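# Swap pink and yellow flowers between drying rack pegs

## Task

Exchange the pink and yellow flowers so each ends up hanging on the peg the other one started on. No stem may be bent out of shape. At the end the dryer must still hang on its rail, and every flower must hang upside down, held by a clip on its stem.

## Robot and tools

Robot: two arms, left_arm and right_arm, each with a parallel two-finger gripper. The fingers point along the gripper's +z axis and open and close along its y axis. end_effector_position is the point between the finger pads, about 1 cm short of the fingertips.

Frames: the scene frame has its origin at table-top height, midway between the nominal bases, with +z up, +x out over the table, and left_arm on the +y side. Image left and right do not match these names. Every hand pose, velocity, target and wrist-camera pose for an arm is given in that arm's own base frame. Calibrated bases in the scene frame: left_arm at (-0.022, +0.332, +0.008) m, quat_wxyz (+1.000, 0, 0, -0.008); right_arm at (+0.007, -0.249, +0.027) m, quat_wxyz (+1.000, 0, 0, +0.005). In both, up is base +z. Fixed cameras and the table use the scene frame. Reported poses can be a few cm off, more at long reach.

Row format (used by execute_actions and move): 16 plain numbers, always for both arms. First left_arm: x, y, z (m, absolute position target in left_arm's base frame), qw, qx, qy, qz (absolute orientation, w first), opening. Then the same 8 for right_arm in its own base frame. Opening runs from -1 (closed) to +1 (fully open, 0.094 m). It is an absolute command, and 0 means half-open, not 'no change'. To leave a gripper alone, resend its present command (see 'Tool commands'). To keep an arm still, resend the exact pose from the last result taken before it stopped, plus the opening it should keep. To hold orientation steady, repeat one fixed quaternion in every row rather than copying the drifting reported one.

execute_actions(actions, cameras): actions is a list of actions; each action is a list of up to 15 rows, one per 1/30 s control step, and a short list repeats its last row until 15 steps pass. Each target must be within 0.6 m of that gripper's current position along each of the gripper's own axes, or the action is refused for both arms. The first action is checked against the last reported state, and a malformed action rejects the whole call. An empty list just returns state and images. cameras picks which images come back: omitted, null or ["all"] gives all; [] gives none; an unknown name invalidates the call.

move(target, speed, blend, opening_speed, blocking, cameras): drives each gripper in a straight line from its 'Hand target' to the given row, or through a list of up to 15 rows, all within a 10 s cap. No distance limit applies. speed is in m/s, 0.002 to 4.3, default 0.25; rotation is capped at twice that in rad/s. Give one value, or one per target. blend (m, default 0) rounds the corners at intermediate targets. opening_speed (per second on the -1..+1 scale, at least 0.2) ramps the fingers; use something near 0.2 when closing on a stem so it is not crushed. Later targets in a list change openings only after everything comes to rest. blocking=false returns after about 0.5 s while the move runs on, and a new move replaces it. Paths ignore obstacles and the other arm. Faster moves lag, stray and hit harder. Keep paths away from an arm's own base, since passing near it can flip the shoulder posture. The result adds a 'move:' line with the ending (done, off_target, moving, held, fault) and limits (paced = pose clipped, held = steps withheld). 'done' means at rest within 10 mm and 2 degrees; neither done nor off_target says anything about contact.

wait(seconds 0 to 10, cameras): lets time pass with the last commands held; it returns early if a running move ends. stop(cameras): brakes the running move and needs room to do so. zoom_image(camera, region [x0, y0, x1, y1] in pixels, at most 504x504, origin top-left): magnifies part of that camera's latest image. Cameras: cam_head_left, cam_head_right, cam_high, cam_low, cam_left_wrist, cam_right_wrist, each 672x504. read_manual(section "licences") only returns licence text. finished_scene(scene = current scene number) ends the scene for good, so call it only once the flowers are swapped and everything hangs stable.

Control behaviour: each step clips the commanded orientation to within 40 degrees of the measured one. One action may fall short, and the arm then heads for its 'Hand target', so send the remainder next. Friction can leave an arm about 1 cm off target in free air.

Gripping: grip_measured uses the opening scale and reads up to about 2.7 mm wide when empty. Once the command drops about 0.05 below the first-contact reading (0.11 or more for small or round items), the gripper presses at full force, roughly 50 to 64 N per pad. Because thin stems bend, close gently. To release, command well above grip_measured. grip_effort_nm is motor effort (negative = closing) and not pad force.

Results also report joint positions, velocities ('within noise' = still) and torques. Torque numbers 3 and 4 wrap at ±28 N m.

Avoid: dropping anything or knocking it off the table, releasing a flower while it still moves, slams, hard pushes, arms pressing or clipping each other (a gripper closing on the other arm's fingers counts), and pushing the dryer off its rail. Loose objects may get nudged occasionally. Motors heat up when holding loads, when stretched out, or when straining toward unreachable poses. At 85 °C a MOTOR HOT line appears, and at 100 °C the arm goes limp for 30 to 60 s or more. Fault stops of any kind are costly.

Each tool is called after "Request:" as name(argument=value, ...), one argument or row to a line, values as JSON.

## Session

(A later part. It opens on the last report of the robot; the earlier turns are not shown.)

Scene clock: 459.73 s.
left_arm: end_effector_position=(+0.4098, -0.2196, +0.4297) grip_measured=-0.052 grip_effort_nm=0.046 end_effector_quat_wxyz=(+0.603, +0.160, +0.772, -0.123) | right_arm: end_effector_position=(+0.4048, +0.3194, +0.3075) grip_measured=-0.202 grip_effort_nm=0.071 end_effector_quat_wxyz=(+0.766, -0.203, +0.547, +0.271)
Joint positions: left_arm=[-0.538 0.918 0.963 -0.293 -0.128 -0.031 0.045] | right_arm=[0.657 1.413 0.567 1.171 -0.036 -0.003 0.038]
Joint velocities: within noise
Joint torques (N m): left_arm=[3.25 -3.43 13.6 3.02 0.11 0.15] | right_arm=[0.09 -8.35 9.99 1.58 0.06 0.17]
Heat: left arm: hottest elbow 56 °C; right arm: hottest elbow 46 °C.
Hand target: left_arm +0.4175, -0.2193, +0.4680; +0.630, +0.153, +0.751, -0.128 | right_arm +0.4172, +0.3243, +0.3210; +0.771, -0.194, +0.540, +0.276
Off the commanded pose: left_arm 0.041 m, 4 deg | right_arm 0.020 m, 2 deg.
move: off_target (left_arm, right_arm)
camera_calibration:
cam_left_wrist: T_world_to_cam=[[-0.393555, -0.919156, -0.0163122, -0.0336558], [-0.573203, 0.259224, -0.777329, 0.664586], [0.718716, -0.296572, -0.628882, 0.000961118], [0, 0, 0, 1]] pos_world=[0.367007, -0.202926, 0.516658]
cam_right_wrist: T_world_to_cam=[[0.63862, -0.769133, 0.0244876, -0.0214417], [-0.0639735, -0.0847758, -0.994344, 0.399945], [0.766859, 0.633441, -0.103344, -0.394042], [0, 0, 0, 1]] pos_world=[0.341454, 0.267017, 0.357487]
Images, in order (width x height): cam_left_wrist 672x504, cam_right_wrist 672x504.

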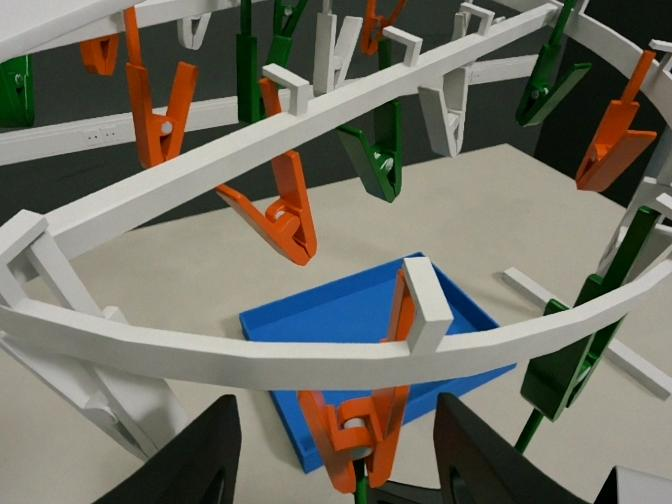

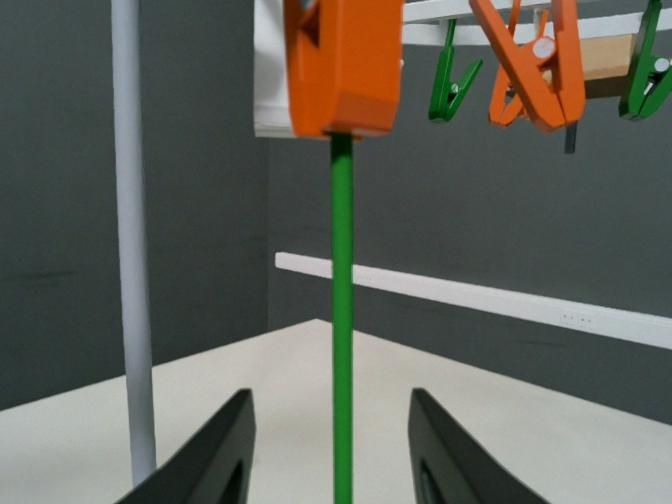

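Request:
move(
  target=[0.4345,-0.2325,0.470,0.630,0.1527,0.751,-0.128,-0.05,0.435,0.3355,0.321,0.771,-0.1935,0.5404,0.276,-0.2],
  speed=0.05,
  cameras=["cam_right_wrist","cam_left_wrist"],
)

Request:
zoom_image(
  camera="cam_right_wrist",
  region=[180, 254, 480, 504],
)

Scene clock: 463.70 s.
left_arm: end_effector_position=(+0.4249, -0.2281, +0.4253) grip_measured=-0.052 grip_effort_nm=0.051 end_effector_quat_wxyz=(+0.598, +0.160, +0.776, -0.121) | right_arm: end_effector_position=(+0.4207, +0.3311, +0.3080) grip_measured=-0.201 grip_effort_nm=0.076 end_effector_quat_wxyz=(+0.766, -0.203, +0.547, +0.271)
Joint positions: left_arm=[-0.538 0.969 0.988 -0.279 -0.131 -0.031 0.045] | right_arm=[0.655 1.461 0.619 1.167 -0.038 -0.002 0.038]
Joint velocities: within noise
Joint torques (N m): left_arm=[2.67 -4.25 14.08 3.19 -0.11 0.13] | right_arm=[-0.26 -9.41 10.11 1.47 -0.06 0.18]
Heat: left arm: hottest elbow 56 °C; right arm: hottest elbow 47 °C.
Hand target: left_arm +0.4312, -0.2308, +0.4690; +0.630, +0.153, +0.751, -0.128 | right_arm +0.4341, +0.3349, +0.3208; +0.771, -0.194, +0.540, +0.276
Off the commanded pose: left_arm 0.046 m, 5 deg | right_arm 0.020 m, 2 deg.
move: off_target (left_arm, right_arm)
camera_calibration:
cam_left_wrist: T_world_to_cam=[[-0.391406, -0.92003, -0.0186124, -0.0357916], [-0.581686, 0.263037, -0.76971, 0.673166], [0.713052, -0.290442, -0.638123, -0.00736222], [0, 0, 0, 1]] pos_world=[0.382812, -0.212135, 0.512778]
cam_right_wrist: T_world_to_cam=[[0.638995, -0.768823, 0.0244101, -0.0229398], [-0.0637504, -0.0845565, -0.994377, 0.402221], [0.766564, 0.633846, -0.103044, -0.413734], [0, 0, 0, 1]] pos_world=[0.357454, 0.278618, 0.357887]
Images, in order (width x height): cam_left_wrist 672x504, cam_right_wrist 672x504.

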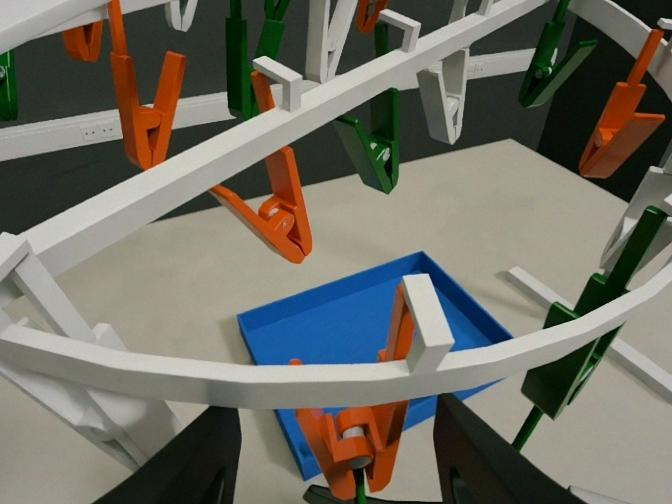

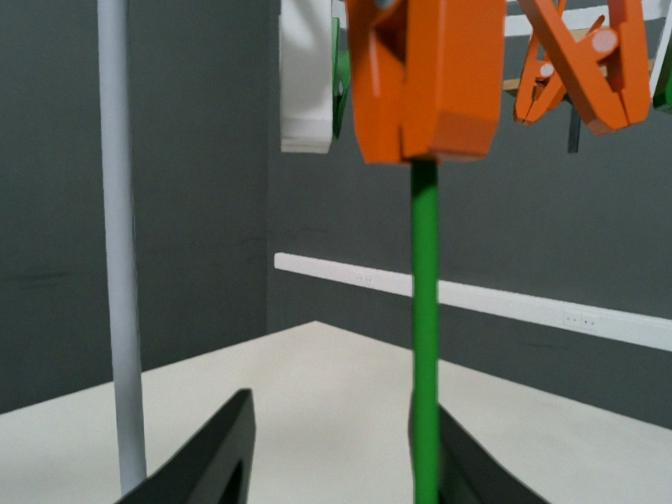

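Scaled by 1.680 from the camera's 672x504 image, which has a finer 960x720 frame.

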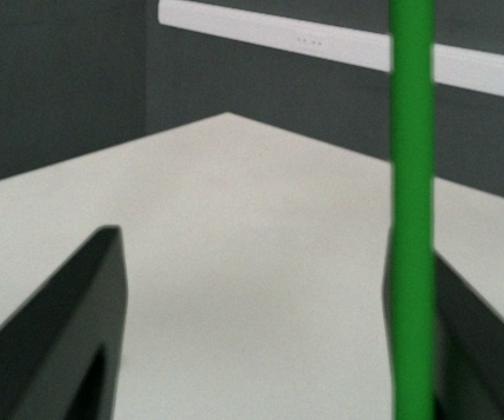

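Request:
wait(
  seconds=0.5,
  cameras=["cam_right_wrist","cam_left_wrist","cam_high","cam_head_left"],
)

Request:
zoom_image(
  camera="cam_high",
  region=[230, 40, 480, 240],
)

Request:
zoom_image(
  camera="cam_head_left",
  region=[150, 0, 350, 200],
)

Scene clock: 467.10 s.
left_arm: end_effector_position=(+0.4249, -0.2281, +0.4257) grip_measured=-0.052 grip_effort_nm=0.051 end_effector_quat_wxyz=(+0.599, +0.160, +0.776, -0.121) | right_arm: end_effector_position=(+0.4210, +0.3310, +0.3080) grip_measured=-0.201 grip_effort_nm=0.071 end_effector_quat_wxyz=(+0.766, -0.203, +0.547, +0.271)
Joint positions: left_arm=[-0.538 0.969 0.988 -0.279 -0.131 -0.031 0.045] | right_arm=[0.655 1.461 0.62 1.166 -0.038 -0.002 0.038]
Joint velocities: within noise
Joint torques (N m): left_arm=[2.61 -4.25 13.94 3.19 -0.11 0.13] | right_arm=[-0.21 -9.17 10.04 1.57 -0.06 0.18]
Heat: left arm: hottest elbow 59 °C; right arm: hottest elbow 46 °C.
Hand target: left_arm +0.4312, -0.2308, +0.4692; +0.630, +0.153, +0.751, -0.128 | right_arm +0.4342, +0.3348, +0.3208; +0.771, -0.194, +0.540, +0.276
Tool commands: left_gripper/opening=-0.05 right_gripper/opening=-0.2
Off the commanded pose: left_arm 0.045 m, 5 deg | right_arm 0.020 m, 2 deg.
wait: 0.50 s; at rest from the start
camera_calibration:
cam_left_wrist: T_world_to_cam=[[-0.391339, -0.92006, -0.0185582, -0.0357522], [-0.581147, 0.262721, -0.770224, 0.673437], [0.713528, -0.290634, -0.637503, -0.00761954], [0, 0, 0, 1]] pos_world=[0.382811, -0.212035, 0.513176]
cam_right_wrist: T_world_to_cam=[[0.638724, -0.769049, 0.0244103, -0.0229103], [-0.0640116, -0.0847254, -0.994346, 0.402463], [0.766769, 0.63355, -0.103344, -0.41376], [0, 0, 0, 1]] pos_world=[0.357654, 0.278617, 0.357987]
Images, in order (width x height): cam_head_left 672x504, cam_high 672x504, cam_left_wrist 672x504, cam_right_wrist 672x504.

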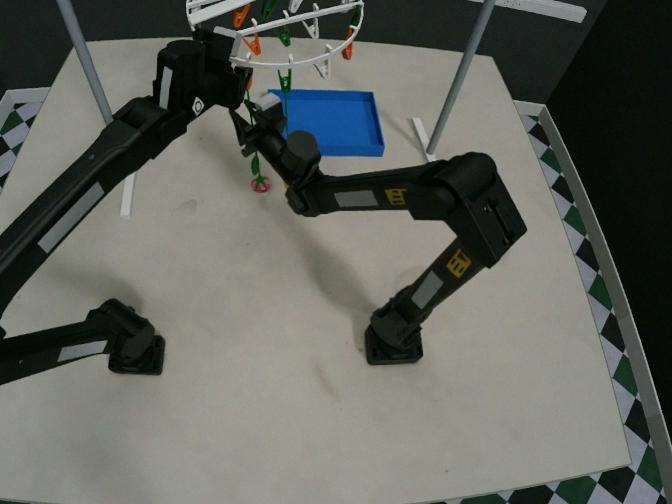

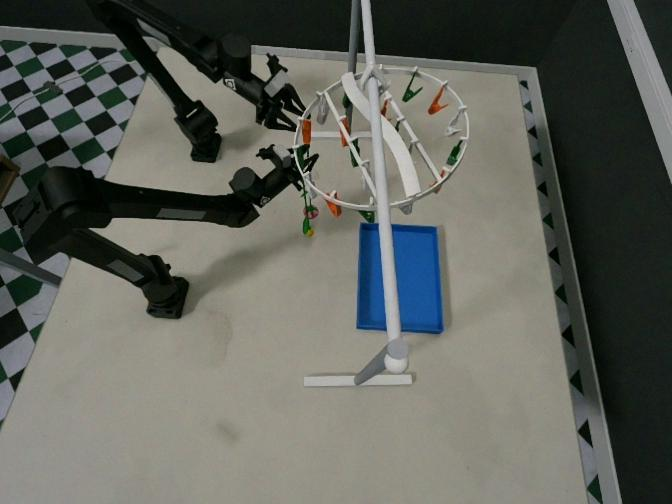

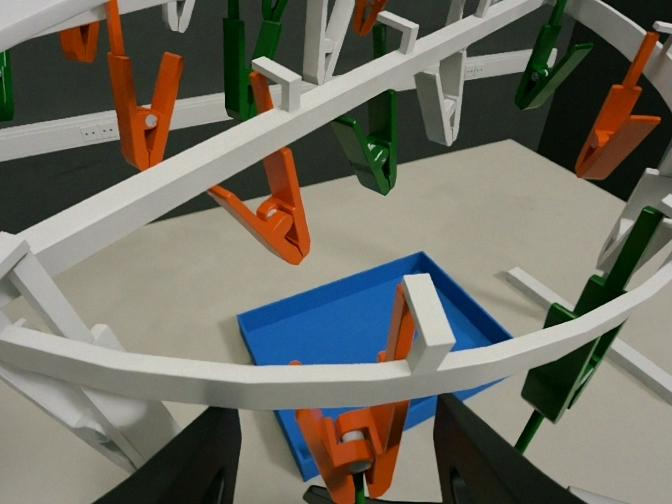

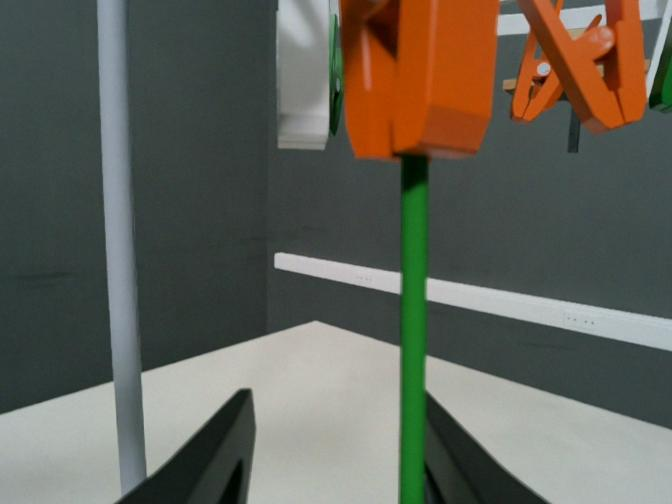

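Scaled by 2.016 from the camera's 672x504 image, which has a finer 960x720 frame.

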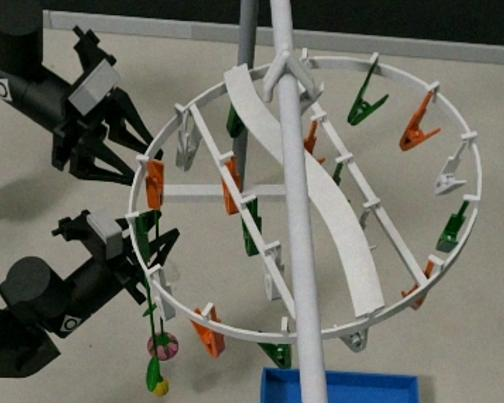

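Scaled by 2.520 from the camera's 672x504 image, which has a finer 960x720 frame.

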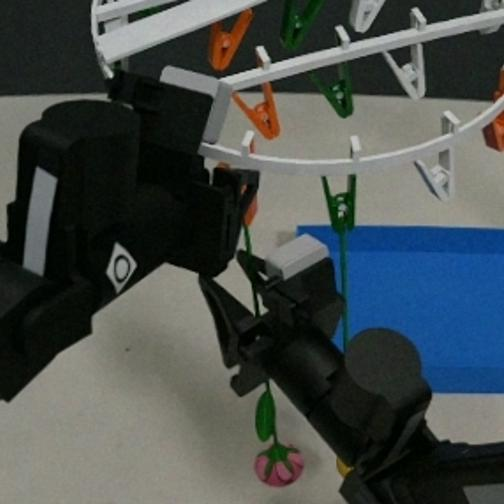

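Request:
move(
  target=[
    [0.372,-0.2045,0.475,0.630,0.1527,0.751,-0.128,-0.05,0.412,0.3185,0.296,0.771,-0.1935,0.5404,0.276,-0.2],
    [0.372,-0.2045,0.466,0.7396,0.1306,0.643,-0.1502,-0.05,0.412,0.3185,0.296,0.771,-0.1935,0.5404,0.276,-0.2],
  ],
  speed=0.1,
  cameras=["cam_right_wrist","cam_left_wrist","cam_high"],
)

Scene clock: 486.90 s.
left_arm: end_effector_position=(+0.3757, -0.2020, +0.4578) grip_measured=-0.052 grip_effort_nm=0.046 end_effector_quat_wxyz=(+0.731, +0.128, +0.654, -0.147) | right_arm: end_effector_position=(+0.4100, +0.3226, +0.3062) grip_measured=-0.201 grip_effort_nm=0.081 end_effector_quat_wxyz=(+0.776, -0.198, +0.533, +0.274)
Joint positions: left_arm=[-0.559 0.785 0.743 0.156 -0.166 0.013 0.045] | right_arm=[0.655 1.463 0.581 1.243 -0.038 -0.002 0.038]
Joint velocities: within noise
Joint torques (N m): left_arm=[1.9 -2.96 9.28 2.95 0.07 0.17] | right_arm=[0.03 -8.76 5.5 2.36 -0.01 0.18]
Heat: left arm: hottest elbow 66 °C; right arm: hottest elbow 44 °C.
Hand target: left_arm +0.3720, -0.2044, +0.4659; +0.739, +0.130, +0.643, -0.150 | right_arm +0.4119, +0.3185, +0.2961; +0.771, -0.193, +0.540, +0.276
Off the commanded pose: left_arm 0.009 m, 2 deg | right_arm 0.011 m, 1 deg.
move: off_target (right_arm)
camera_calibration:
cam_left_wrist: T_world_to_cam=[[-0.376145, -0.926537, -0.0066651, -0.0428931], [-0.291061, 0.124985, -0.948505, 0.607554], [0.879658, -0.354836, -0.316691, -0.166733], [0, 0, 0, 1]] pos_world=[0.307369, -0.17484, 0.52318]
cam_right_wrist: T_world_to_cam=[[0.637991, -0.769613, 0.025749, -0.0223087], [-0.035474, -0.0627771, -0.997397, 0.381337], [0.769226, 0.635417, -0.0673525, -0.412863], [0, 0, 0, 1]] pos_world=[0.345345, 0.269111, 0.353112]
Images, in order (width x height): cam_high 672x504, cam_left_wrist 672x504, cam_right_wrist 672x504.

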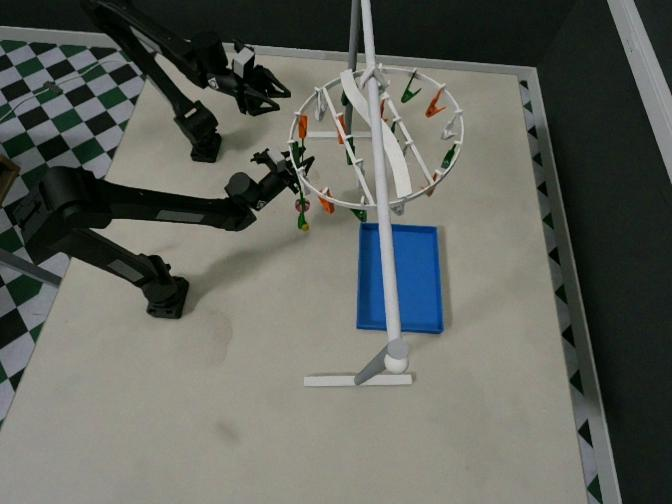

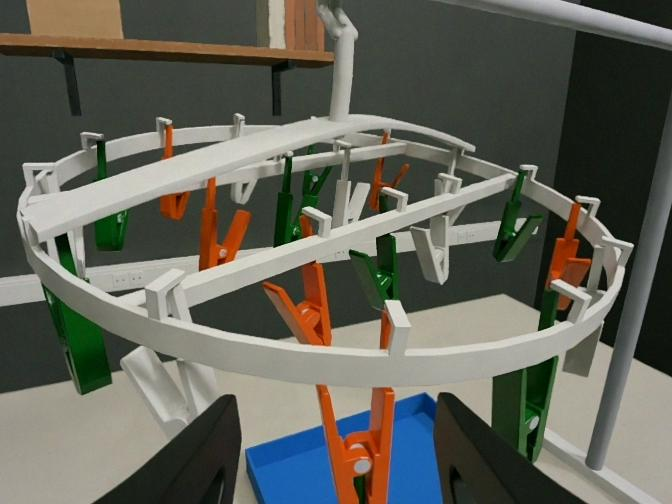

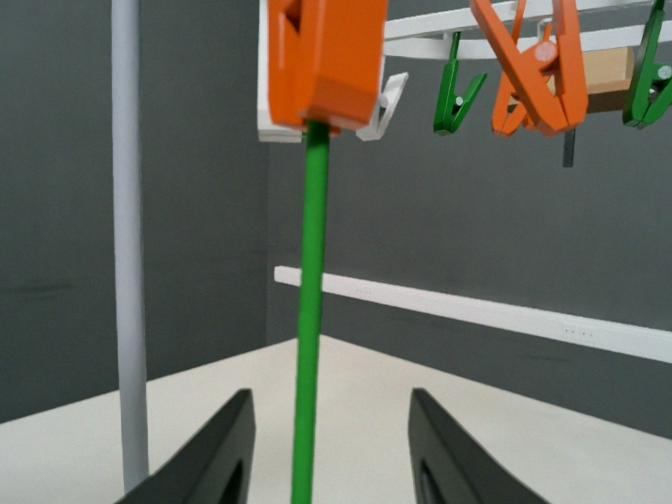

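Request:
move(
  target=[0.374,-0.210,0.437,0.7396,0.1306,0.643,-0.1502,-0.05,0.414,0.3235,0.278,0.771,-0.1935,0.5404,0.276,-0.2],
  speed=0.08,
  cameras=["cam_right_wrist","cam_left_wrist"],
)

Scene clock: 493.50 s.
left_arm: end_effector_position=(+0.3739, -0.2052, +0.4341) grip_measured=-0.052 grip_effort_nm=0.046 end_effector_quat_wxyz=(+0.735, +0.127, +0.649, -0.150) | right_arm: end_effector_position=(+0.4149, +0.3253, +0.2876) grip_measured=-0.201 grip_effort_nm=0.076 end_effector_quat_wxyz=(+0.776, -0.197, +0.534, +0.273)
Joint positions: left_arm=[-0.572 0.794 0.676 0.245 -0.177 0.015 0.045] | right_arm=[0.655 1.531 0.581 1.309 -0.034 -0.002 0.038]
Joint velocities: within noise
Joint torques (N m): left_arm=[1.85 -2.02 9.29 2.89 -0.04 0.19] | right_arm=[0.62 -9.76 4.97 2.47 0.1 0.18]
Heat: left arm: hottest elbow 63 °C; right arm: hottest elbow 44 °C.
Hand target: left_arm +0.3739, -0.2100, +0.4368; +0.739, +0.131, +0.643, -0.150 | right_arm +0.4140, +0.3235, +0.2781; +0.771, -0.194, +0.540, +0.276
Off the commanded pose: left_arm 0.006 m, 1 deg | right_arm 0.010 m, 1 deg.
move: done
camera_calibration:
cam_left_wrist: T_world_to_cam=[[-0.377992, -0.925794, -0.0052177, -0.0465606], [-0.279634, 0.119541, -0.952636, 0.581294], [0.882568, -0.35863, -0.304069, -0.181087], [0, 0, 0, 1]] pos_world=[0.304772, -0.177537, 0.498456]
cam_right_wrist: T_world_to_cam=[[0.634703, -0.772381, 0.0240935, -0.0200669], [-0.0376221, -0.0620275, -0.997365, 0.363775], [0.77184, 0.632124, -0.0684276, -0.419285], [0, 0, 0, 1]] pos_world=[0.350044, 0.272105, 0.334609]
Images, in order (width x height): cam_left_wrist 672x504, cam_right_wrist 672x504.

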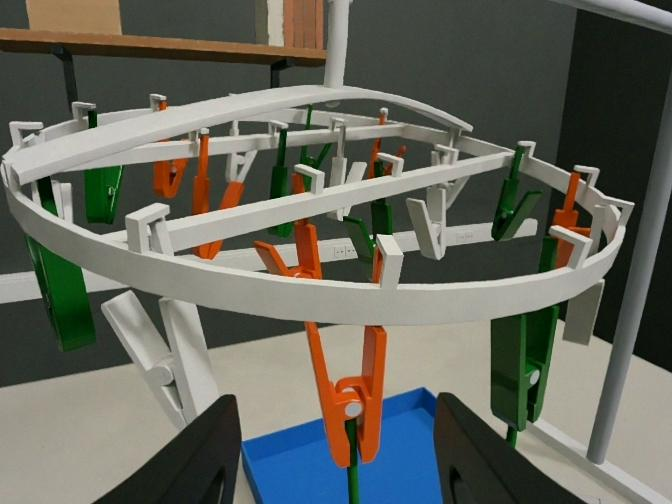

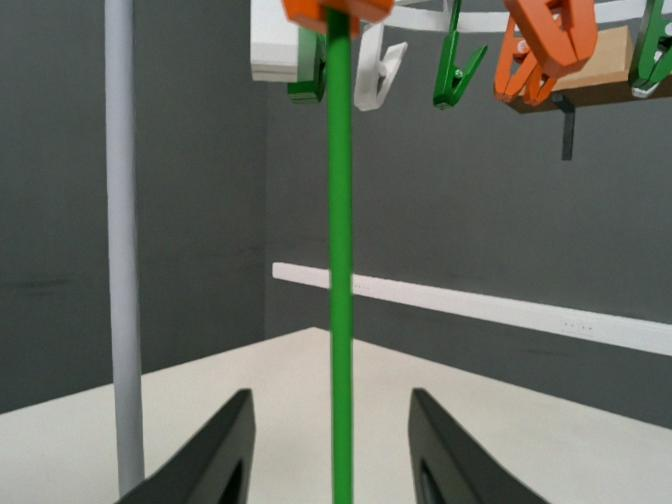

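Request:
move(
  target=[0.410,-0.2265,0.438,0.7396,0.1306,0.643,-0.1502,-0.05,0.416,0.3235,0.278,0.771,-0.1935,0.5404,0.276,-0.2],
  speed=0.05,
  cameras=["cam_right_wrist","cam_left_wrist"],
)

Request:
zoom_image(
  camera="cam_left_wrist",
  region=[200, 254, 480, 504],
)

Scene clock: 498.23 s.
left_arm: end_effector_position=(+0.4008, -0.2253, +0.3982) grip_measured=-0.052 grip_effort_nm=0.051 end_effector_quat_wxyz=(+0.716, +0.140, +0.669, -0.147) | right_arm: end_effector_position=(+0.4149, +0.3254, +0.2872) grip_measured=-0.201 grip_effort_nm=0.071 end_effector_quat_wxyz=(+0.776, -0.197, +0.534, +0.273)
Joint positions: left_arm=[-0.572 0.915 0.676 0.307 -0.164 0.015 0.045] | right_arm=[0.655 1.532 0.581 1.31 -0.034 -0.002 0.038]
Joint velocities: within noise
Joint torques (N m): left_arm=[3.19 -3.31 13.26 3.02 0.14 0.15] | right_arm=[0.44 -9.41 5.31 2.43 -0.02 0.18]
Heat: left arm: hottest elbow 61 °C; right arm: hottest elbow 43 °C.
Hand target: left_arm +0.4074, -0.2251, +0.4371; +0.740, +0.131, +0.643, -0.150 | right_arm +0.4159, +0.3234, +0.2782; +0.771, -0.194, +0.540, +0.276
Off the commanded pose: left_arm 0.041 m, 4 deg | right_arm 0.009 m, 1 deg.
move: off_target (left_arm)
camera_calibration:
cam_left_wrist: T_world_to_cam=[[-0.390783, -0.920318, -0.0174297, -0.0438645], [-0.324153, 0.155314, -0.933168, 0.575163], [0.861518, -0.359017, -0.359018, -0.192755], [0, 0, 0, 1]] pos_world=[0.335361, -0.198902, 0.466757]
cam_right_wrist: T_world_to_cam=[[0.634758, -0.772334, 0.0241314, -0.0200908], [-0.0378294, -0.0622526, -0.997343, 0.363612], [0.771784, 0.632159, -0.0687322, -0.419335], [0, 0, 0, 1]] pos_world=[0.350144, 0.272205, 0.334309]
Images, in order (width x height): cam_left_wrist 672x504, cam_right_wrist 672x504.

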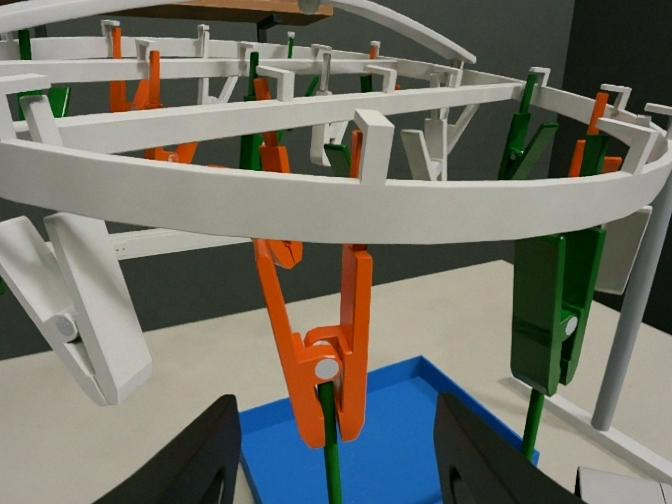

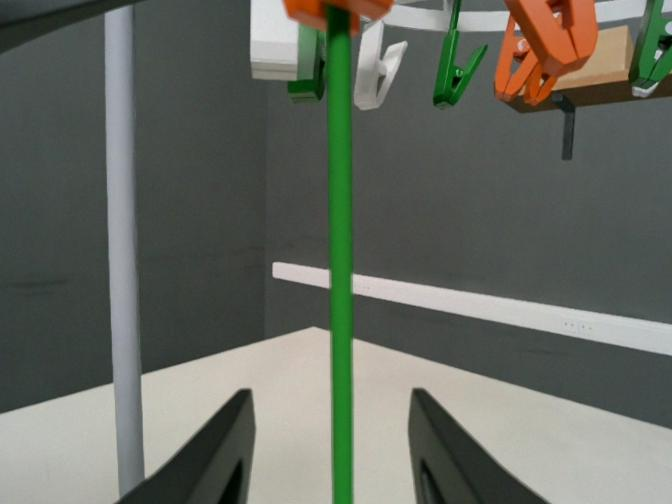

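Scaled by 1.800 from the camera's 672x504 image, which has a finer 960x720 frame.

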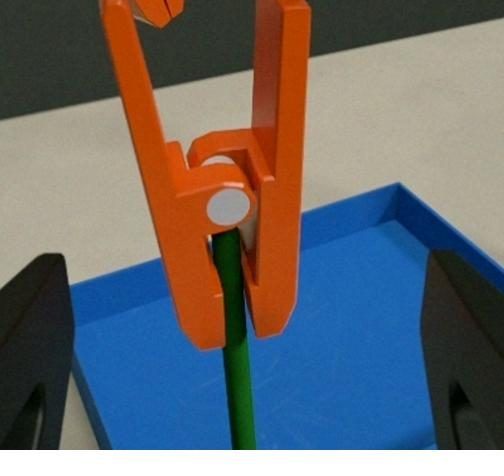

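Request:
move(
  target=[0.412,-0.2205,0.463,0.7396,0.1306,0.643,-0.1502,-0.05,0.416,0.3235,0.278,0.771,-0.1935,0.5404,0.276,-0.2],
  speed=0.05,
  cameras=["cam_left_wrist"],
)

Scene clock: 502.40 s.
left_arm: end_effector_position=(+0.4074, -0.2231, +0.4244) grip_measured=-0.052 grip_effort_nm=0.046 end_effector_quat_wxyz=(+0.721, +0.138, +0.663, -0.148) | right_arm: end_effector_position=(+0.4150, +0.3254, +0.2870) grip_measured=-0.201 grip_effort_nm=0.066 end_effector_quat_wxyz=(+0.776, -0.197, +0.534, +0.273)
Joint positions: left_arm=[-0.553 0.915 0.735 0.264 -0.143 0.015 0.045] | right_arm=[0.655 1.532 0.581 1.31 -0.034 -0.002 0.038]
Joint velocities: within noise
Joint torques (N m): left_arm=[3.37 -4.48 13.33 1.72 0.13 0.11] | right_arm=[0.26 -9.47 5.31 2.4 -0.03 0.18]
Heat: left arm: hottest elbow 61 °C; right arm: hottest elbow 43 °C.
Hand target: left_arm +0.4099, -0.2195, +0.4624; +0.740, +0.131, +0.643, -0.150 | right_arm +0.4160, +0.3235, +0.2781; +0.771, -0.194, +0.540, +0.276
Off the commanded pose: left_arm 0.039 m, 3 deg | right_arm 0.009 m, 1 deg.
move: off_target (left_arm)
camera_calibration:
cam_left_wrist: T_world_to_cam=[[-0.391522, -0.920026, -0.0161924, -0.0389615], [-0.309934, 0.148422, -0.939102, 0.596562], [0.866401, -0.36266, -0.343258, -0.197741], [0, 0, 0, 1]] pos_world=[0.340963, -0.196101, 0.491725]
Images, in order (width x height): cam_left_wrist 672x504.

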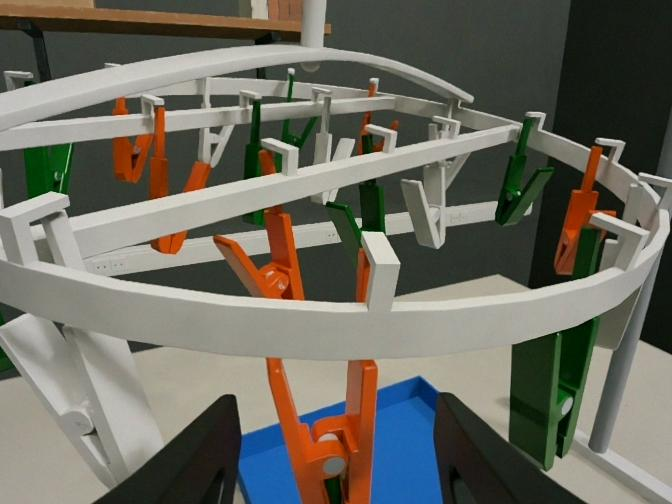

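Request:
move(
  target=[
    [0.412,-0.2165,0.471,0.7396,0.1306,0.643,-0.1502,-0.05,0.416,0.3235,0.278,0.771,-0.1935,0.5404,0.276,-0.2],
    [0.412,-0.2165,0.471,0.7396,0.1306,0.643,-0.1502,-0.5,0.416,0.3235,0.278,0.771,-0.1935,0.5404,0.276,-0.2],
  ],
  speed=0.05,
  opening_speed=0.4,
  cameras=["cam_left_wrist","cam_right_wrist"],
)

Request:
zoom_image(
  camera="cam_left_wrist",
  region=[200, 304, 480, 504],
)

Scene clock: 513.57 s.
left_arm: end_effector_position=(+0.4095, -0.2203, +0.4292) grip_measured=-0.498 grip_effort_nm=-0.115 end_effector_quat_wxyz=(+0.719, +0.140, +0.665, -0.147) | right_arm: end_effector_position=(+0.4150, +0.3254, +0.2870) grip_measured=-0.201 grip_effort_nm=0.071 end_effector_quat_wxyz=(+0.776, -0.197, +0.534, +0.273)
Joint positions: left_arm=[-0.541 0.912 0.751 0.239 -0.132 0.015 0.024] | right_arm=[0.655 1.532 0.581 1.31 -0.034 -0.002 0.038]
Joint velocities: within noise
Joint torques (N m): left_arm=[3.31 -4.95 13.35 1.69 0.13 0.1] | right_arm=[0.15 -9.35 5.31 2.4 -0.04 0.17]
Heat: left arm: hottest elbow 65 °C; right arm: hottest elbow 42 °C.
Hand target: left_arm +0.4097, -0.2154, +0.4701; +0.740, +0.131, +0.643, -0.150 | right_arm +0.4159, +0.3235, +0.2781; +0.771, -0.194, +0.540, +0.276
Off the commanded pose: left_arm 0.042 m, 4 deg | right_arm 0.009 m, 1 deg.
move: off_target (left_arm); target 2's new opening was sent with left_arm's hand 0.042 m and 4 deg from that target
camera_calibration:
cam_left_wrist: T_world_to_cam=[[-0.391621, -0.919946, -0.0182139, -0.0345403], [-0.314961, 0.152626, -0.936752, 0.603419], [0.864542, -0.361115, -0.349519, -0.193091], [0, 0, 0, 1]] pos_world=[0.343462, -0.1936, 0.497136]
cam_right_wrist: T_world_to_cam=[[0.634765, -0.77233, 0.0240944, -0.0201404], [-0.03816, -0.0624763, -0.997317, 0.363584], [0.771763, 0.632142, -0.0691298, -0.419281], [0, 0, 0, 1]] pos_world=[0.350244, 0.272205, 0.334109]
Images, in order (width x height): cam_left_wrist 672x504, cam_right_wrist 672x504.

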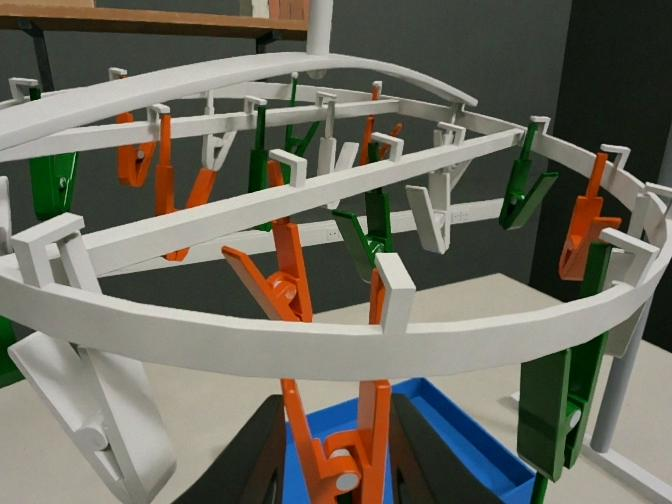

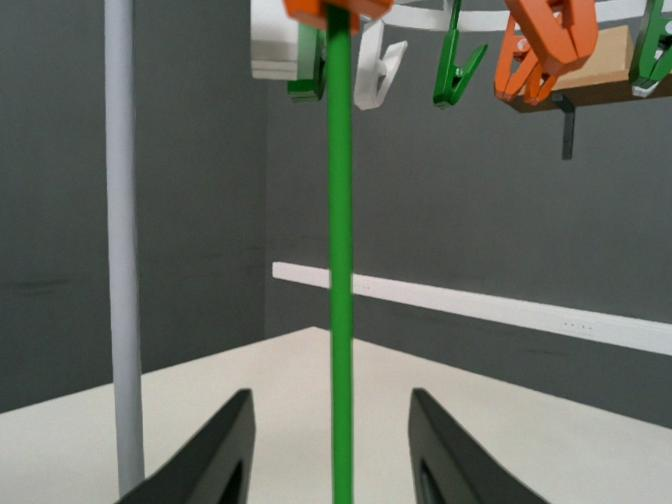

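Scaled by 1.800 from the camera's 672x504 image, which has a finer 960x720 frame.

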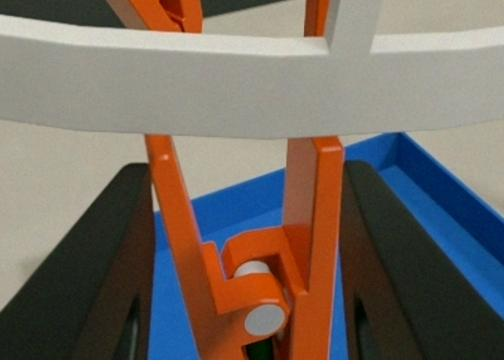

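Request:
move(
  target=[0.412,-0.2165,0.471,0.7396,0.1306,0.643,-0.1502,-0.5,0.416,0.3235,0.278,0.771,-0.1935,0.5404,0.276,-0.95],
  opening_speed=0.7,
  cameras=["cam_left_wrist","cam_right_wrist"],
)

Scene clock: 526.23 s.
left_arm: end_effector_position=(+0.4089, -0.2199, +0.4302) grip_measured=-0.498 grip_effort_nm=-0.115 end_effector_quat_wxyz=(+0.720, +0.139, +0.664, -0.148) | right_arm: end_effector_position=(+0.4150, +0.3254, +0.2870) grip_measured=-0.938 grip_effort_nm=-0.545 end_effector_quat_wxyz=(+0.776, -0.197, +0.534, +0.273)
Joint positions: left_arm=[-0.541 0.909 0.751 0.239 -0.132 0.015 0.024] | right_arm=[0.655 1.532 0.581 1.31 -0.034 -0.002 0.003]
Joint velocities: left_arm=[within noise] | right_arm=[-0.005 -0.015 -0.007 0.007 -0.007 -0.081 -0.006]
Joint torques (N m): left_arm=[3.31 -4.72 13.38 1.7 0.14 0.1] | right_arm=[0.09 -9.41 5.29 2.35 -0.04 0.16]
Heat: left arm: hottest elbow 65 °C; right arm: hottest elbow 40 °C.
Hand target: left_arm +0.4098, -0.2155, +0.4701; +0.740, +0.131, +0.643, -0.150 | right_arm +0.4159, +0.3235, +0.2782; +0.771, -0.194, +0.540, +0.276
Off the commanded pose: left_arm 0.041 m, 3 deg | right_arm 0.009 m, 1 deg.
move: off_target (left_arm)
camera_calibration:
cam_left_wrist: T_world_to_cam=[[-0.391543, -0.919987, -0.0178076, -0.0347081], [-0.31318, 0.151436, -0.937542, 0.603405], [0.865224, -0.361511, -0.347415, -0.193335], [0, 0, 0, 1]] pos_world=[0.342662, -0.193201, 0.497932]
cam_right_wrist: T_world_to_cam=[[0.634765, -0.77233, 0.0240944, -0.0201404], [-0.03816, -0.0624763, -0.997317, 0.363584], [0.771763, 0.632142, -0.0691298, -0.419281], [0, 0, 0, 1]] pos_world=[0.350244, 0.272205, 0.334109]
Images, in order (width x height): cam_left_wrist 672x504, cam_right_wrist 672x504.

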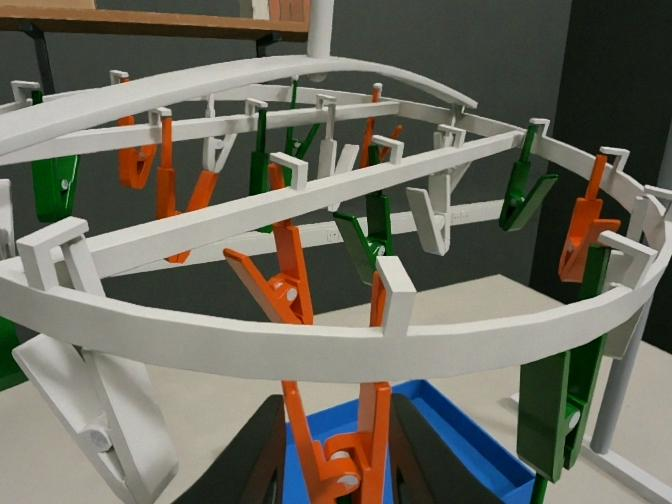

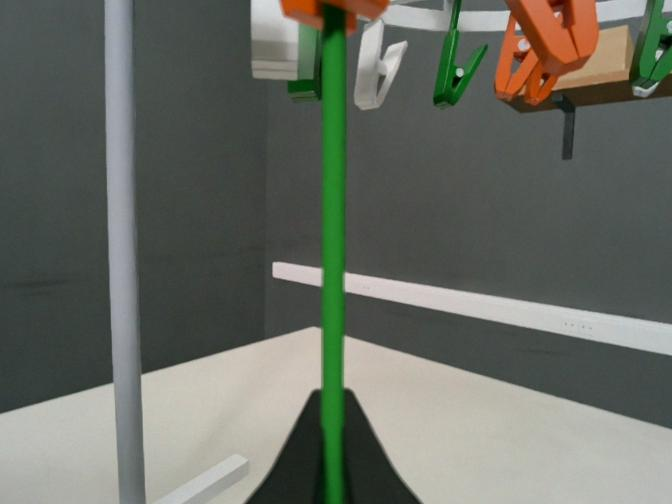

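Request:
move(
  target=[0.412,-0.2165,0.471,0.7396,0.1306,0.643,-0.1502,-0.65,0.416,0.3235,0.278,0.771,-0.1935,0.5404,0.276,-0.98],
  opening_speed=0.4,
  cameras=["cam_left_wrist","cam_right_wrist"],
)

Scene clock: 528.97 s.
left_arm: end_effector_position=(+0.4089, -0.2199, +0.4302) grip_measured=-0.648 grip_effort_nm=-0.115 end_effector_quat_wxyz=(+0.720, +0.139, +0.664, -0.148) | right_arm: end_effector_position=(+0.4150, +0.3254, +0.2870) grip_measured=-0.962 grip_effort_nm=-1.043 end_effector_quat_wxyz=(+0.776, -0.197, +0.534, +0.273)
Joint positions: left_arm=[-0.541 0.909 0.751 0.239 -0.132 0.015 0.017] | right_arm=[0.655 1.532 0.581 1.31 -0.034 -0.002 0.002]
Joint velocities: within noise
Joint torques (N m): left_arm=[3.25 -4.72 13.37 1.7 0.14 0.09] | right_arm=[0.32 -9.47 5.31 2.3 -0.03 0.17]
Heat: left arm: hottest elbow 65 °C; right arm: hottest elbow 40 °C.
Hand target: left_arm +0.4098, -0.2155, +0.4701; +0.740, +0.131, +0.643, -0.150 | right_arm +0.4159, +0.3234, +0.2782; +0.771, -0.194, +0.540, +0.276
Off the commanded pose: left_arm 0.041 m, 3 deg | right_arm 0.009 m, 1 deg.
move: off_target (left_arm)
camera_calibration:
cam_left_wrist: T_world_to_cam=[[-0.391543, -0.919987, -0.0178076, -0.0347081], [-0.31318, 0.151436, -0.937542, 0.603405], [0.865224, -0.361511, -0.347415, -0.193335], [0, 0, 0, 1]] pos_world=[0.342662, -0.193201, 0.497932]
cam_right_wrist: T_world_to_cam=[[0.634765, -0.77233, 0.0240944, -0.0201404], [-0.03816, -0.0624763, -0.997317, 0.363584], [0.771763, 0.632142, -0.0691298, -0.419281], [0, 0, 0, 1]] pos_world=[0.350244, 0.272205, 0.334109]
Images, in order (width x height): cam_left_wrist 672x504, cam_right_wrist 672x504.

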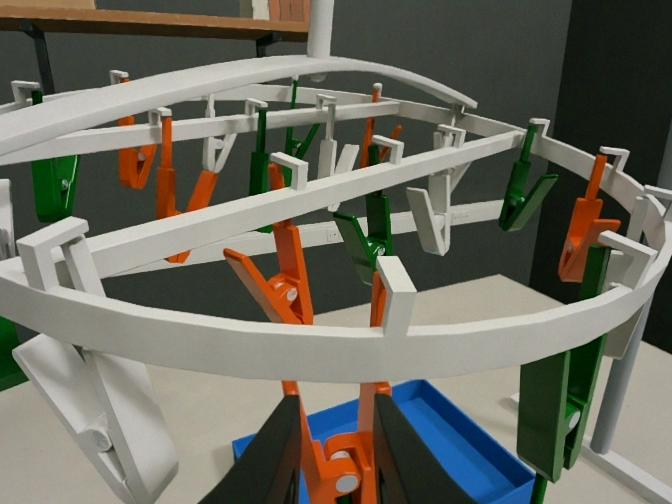

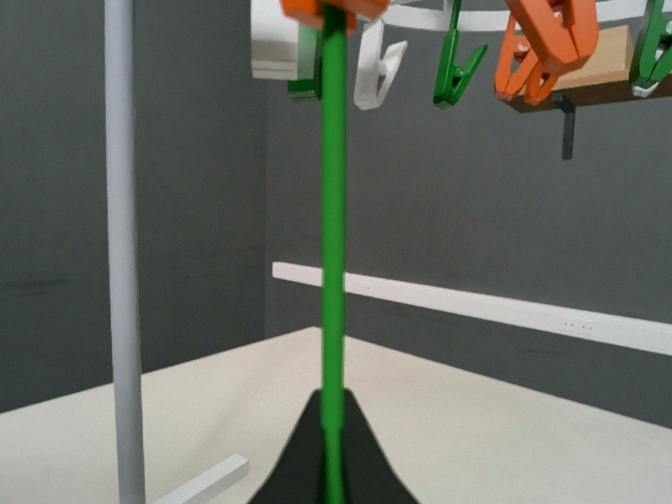

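Request:
move(
  target=[
    [0.412,-0.2165,0.471,0.7396,0.1306,0.643,-0.1502,-0.45,0.416,0.3235,0.278,0.771,-0.1935,0.5404,0.276,-0.98],
    [0.427,-0.2225,0.469,0.7396,0.1306,0.643,-0.1502,-0.45,0.416,0.3235,0.278,0.771,-0.1935,0.5404,0.276,-0.98],
  ],
  speed=0.05,
  cameras=["cam_left_wrist","cam_right_wrist"],
)

Scene clock: 534.67 s.
left_arm: end_effector_position=(+0.4178, -0.2223, +0.4311) grip_measured=-0.452 grip_effort_nm=0.046 end_effector_quat_wxyz=(+0.718, +0.140, +0.666, -0.146) | right_arm: end_effector_position=(+0.4154, +0.3257, +0.2855) grip_measured=-0.962 grip_effort_nm=-1.028 end_effector_quat_wxyz=(+0.775, -0.197, +0.536, +0.272)
Joint positions: left_arm=[-0.533 0.936 0.771 0.239 -0.124 0.015 0.026] | right_arm=[0.655 1.535 0.581 1.31 -0.034 -0.002 0.002]
Joint velocities: within noise
Joint torques (N m): left_arm=[3.31 -3.49 13.42 2.81 0.15 0.08] | right_arm=[0.38 -9.64 5.37 2.37 -0.03 0.17]
Heat: left arm: hottest elbow 66 °C; right arm: hottest elbow 40 °C.
Hand target: left_arm +0.4244, -0.2212, +0.4682; +0.740, +0.131, +0.643, -0.150 | right_arm +0.4160, +0.3235, +0.2782; +0.771, -0.194, +0.540, +0.276
Off the commanded pose: left_arm 0.039 m, 4 deg | right_arm 0.008 m, 1 deg.
move: off_target (left_arm)
camera_calibration:
cam_left_wrist: T_world_to_cam=[[-0.390965, -0.920205, -0.0192052, -0.033077], [-0.31794, 0.154605, -0.93542, 0.609192], [0.863748, -0.35961, -0.353016, -0.198214], [0, 0, 0, 1]] pos_world=[0.351962, -0.195902, 0.499243]
cam_right_wrist: T_world_to_cam=[[0.634855, -0.77226, 0.0239579, -0.0200596], [-0.0406367, -0.0643395, -0.9971, 0.36363], [0.771562, 0.632041, -0.0722283, -0.418804], [0, 0, 0, 1]] pos_world=[0.350645, 0.272606, 0.332806]
Images, in order (width x height): cam_left_wrist 672x504, cam_right_wrist 672x504.

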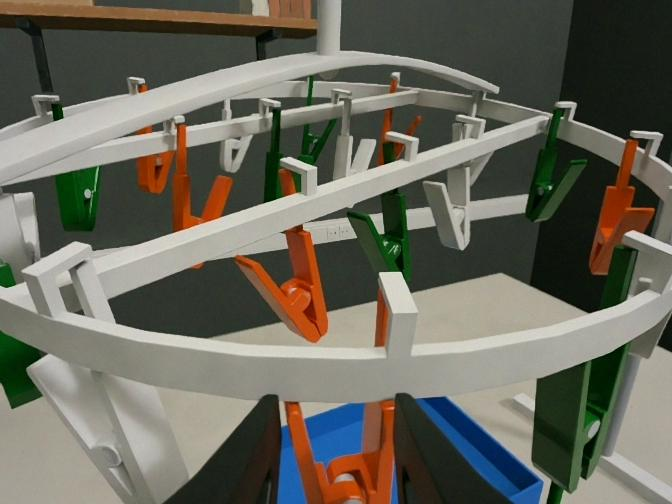

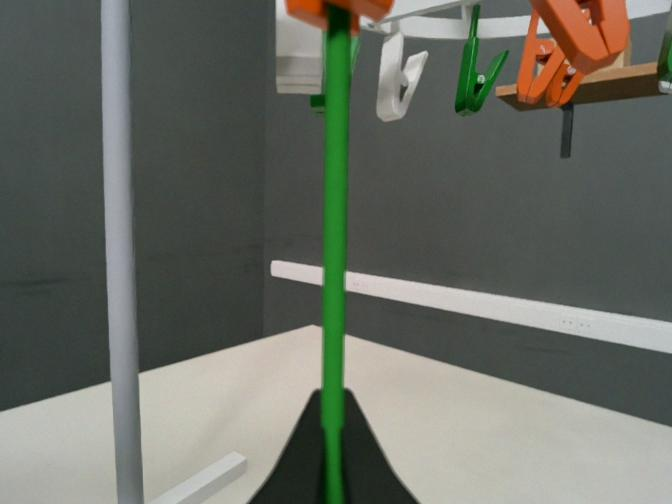

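Request:
zoom_image(
  camera="cam_left_wrist",
  region=[230, 340, 450, 504],
)

Request:
zoom_image(
  camera="cam_right_wrist",
  region=[230, 0, 450, 164],
)

Scaled by 2.291 from the camera's 672x504 image, which has a finer 960x720 frame.

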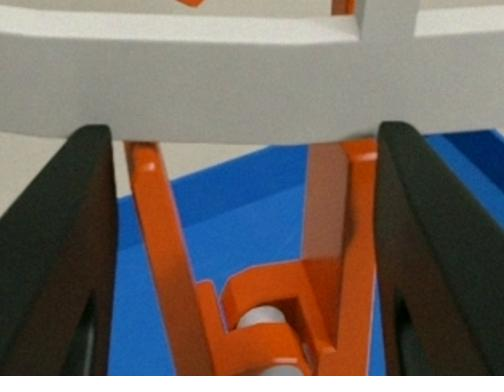

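Scaled by 2.291 from the camera's 672x504 image, which has a finer 960x720 frame.

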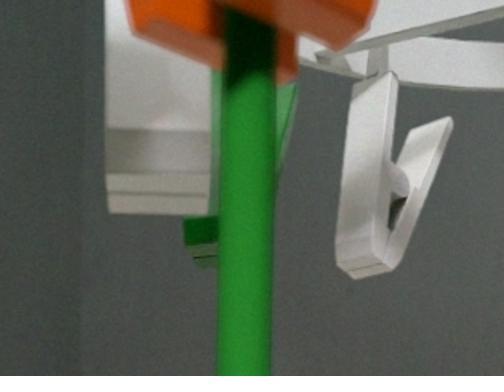

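Request:
move(
  target=[
    [0.409,-0.2150,0.469,0.7396,0.1306,0.643,-0.1502,-0.4,0.416,0.3235,0.278,0.771,-0.1935,0.5404,0.276,-0.98],
    [0.409,-0.2150,0.449,0.7396,0.1306,0.643,-0.1502,-0.4,0.416,0.3235,0.278,0.771,-0.1935,0.5404,0.276,-0.98],
  ],
  speed=0.06,
  cameras=["cam_left_wrist","cam_right_wrist"],
)

Scene clock: 545.10 s.
left_arm: end_effector_position=(+0.4094, -0.2170, +0.4410) grip_measured=-0.402 grip_effort_nm=0.046 end_effector_quat_wxyz=(+0.731, +0.135, +0.652, -0.150) | right_arm: end_effector_position=(+0.4154, +0.3257, +0.2855) grip_measured=-0.962 grip_effort_nm=-1.033 end_effector_quat_wxyz=(+0.775, -0.197, +0.536, +0.272)
Joint positions: left_arm=[-0.533 0.907 0.757 0.265 -0.126 0.015 0.028] | right_arm=[0.655 1.535 0.581 1.31 -0.034 -0.002 0.002]
Joint velocities: within noise
Joint torques (N m): left_arm=[2.73 -4.25 9.25 2.91 -0.06 0.09] | right_arm=[0.15 -9.7 5.34 2.39 -0.02 0.17]
Heat: left arm: hottest elbow 64 °C; right arm: hottest elbow 39 °C.
Hand target: left_arm +0.4090, -0.2150, +0.4488; +0.739, +0.131, +0.643, -0.150 | right_arm +0.4160, +0.3235, +0.2782; +0.771, -0.193, +0.540, +0.276
Off the commanded pose: left_arm 0.008 m, 2 deg | right_arm 0.008 m, 1 deg.
move: done
camera_calibration:
cam_left_wrist: T_world_to_cam=[[-0.388624, -0.921294, -0.013707, -0.0348843], [-0.285827, 0.134685, -0.948769, 0.603347], [0.875942, -0.364797, -0.315673, -0.208087], [0, 0, 0, 1]] pos_world=[0.341168, -0.18931, 0.506271]
cam_right_wrist: T_world_to_cam=[[0.634855, -0.77226, 0.0239579, -0.0200596], [-0.0406367, -0.0643395, -0.9971, 0.36363], [0.771562, 0.632041, -0.0722283, -0.418804], [0, 0, 0, 1]] pos_world=[0.350645, 0.272606, 0.332806]
Images, in order (width x height): cam_left_wrist 672x504, cam_right_wrist 672x504.

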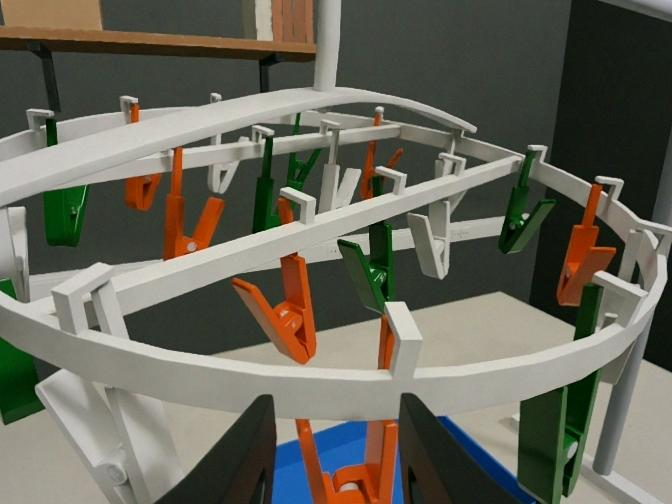

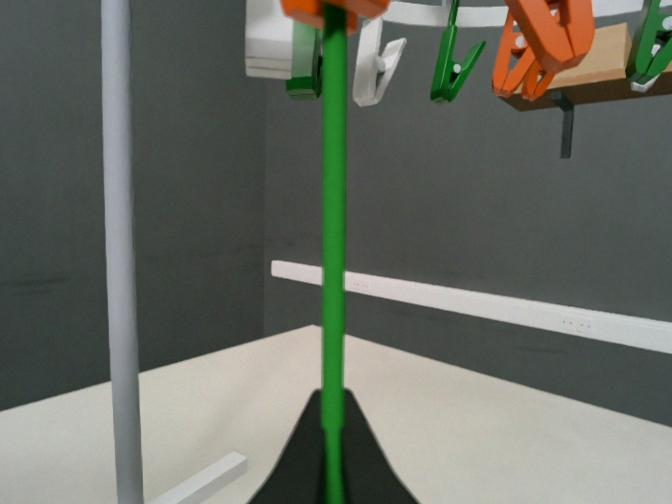

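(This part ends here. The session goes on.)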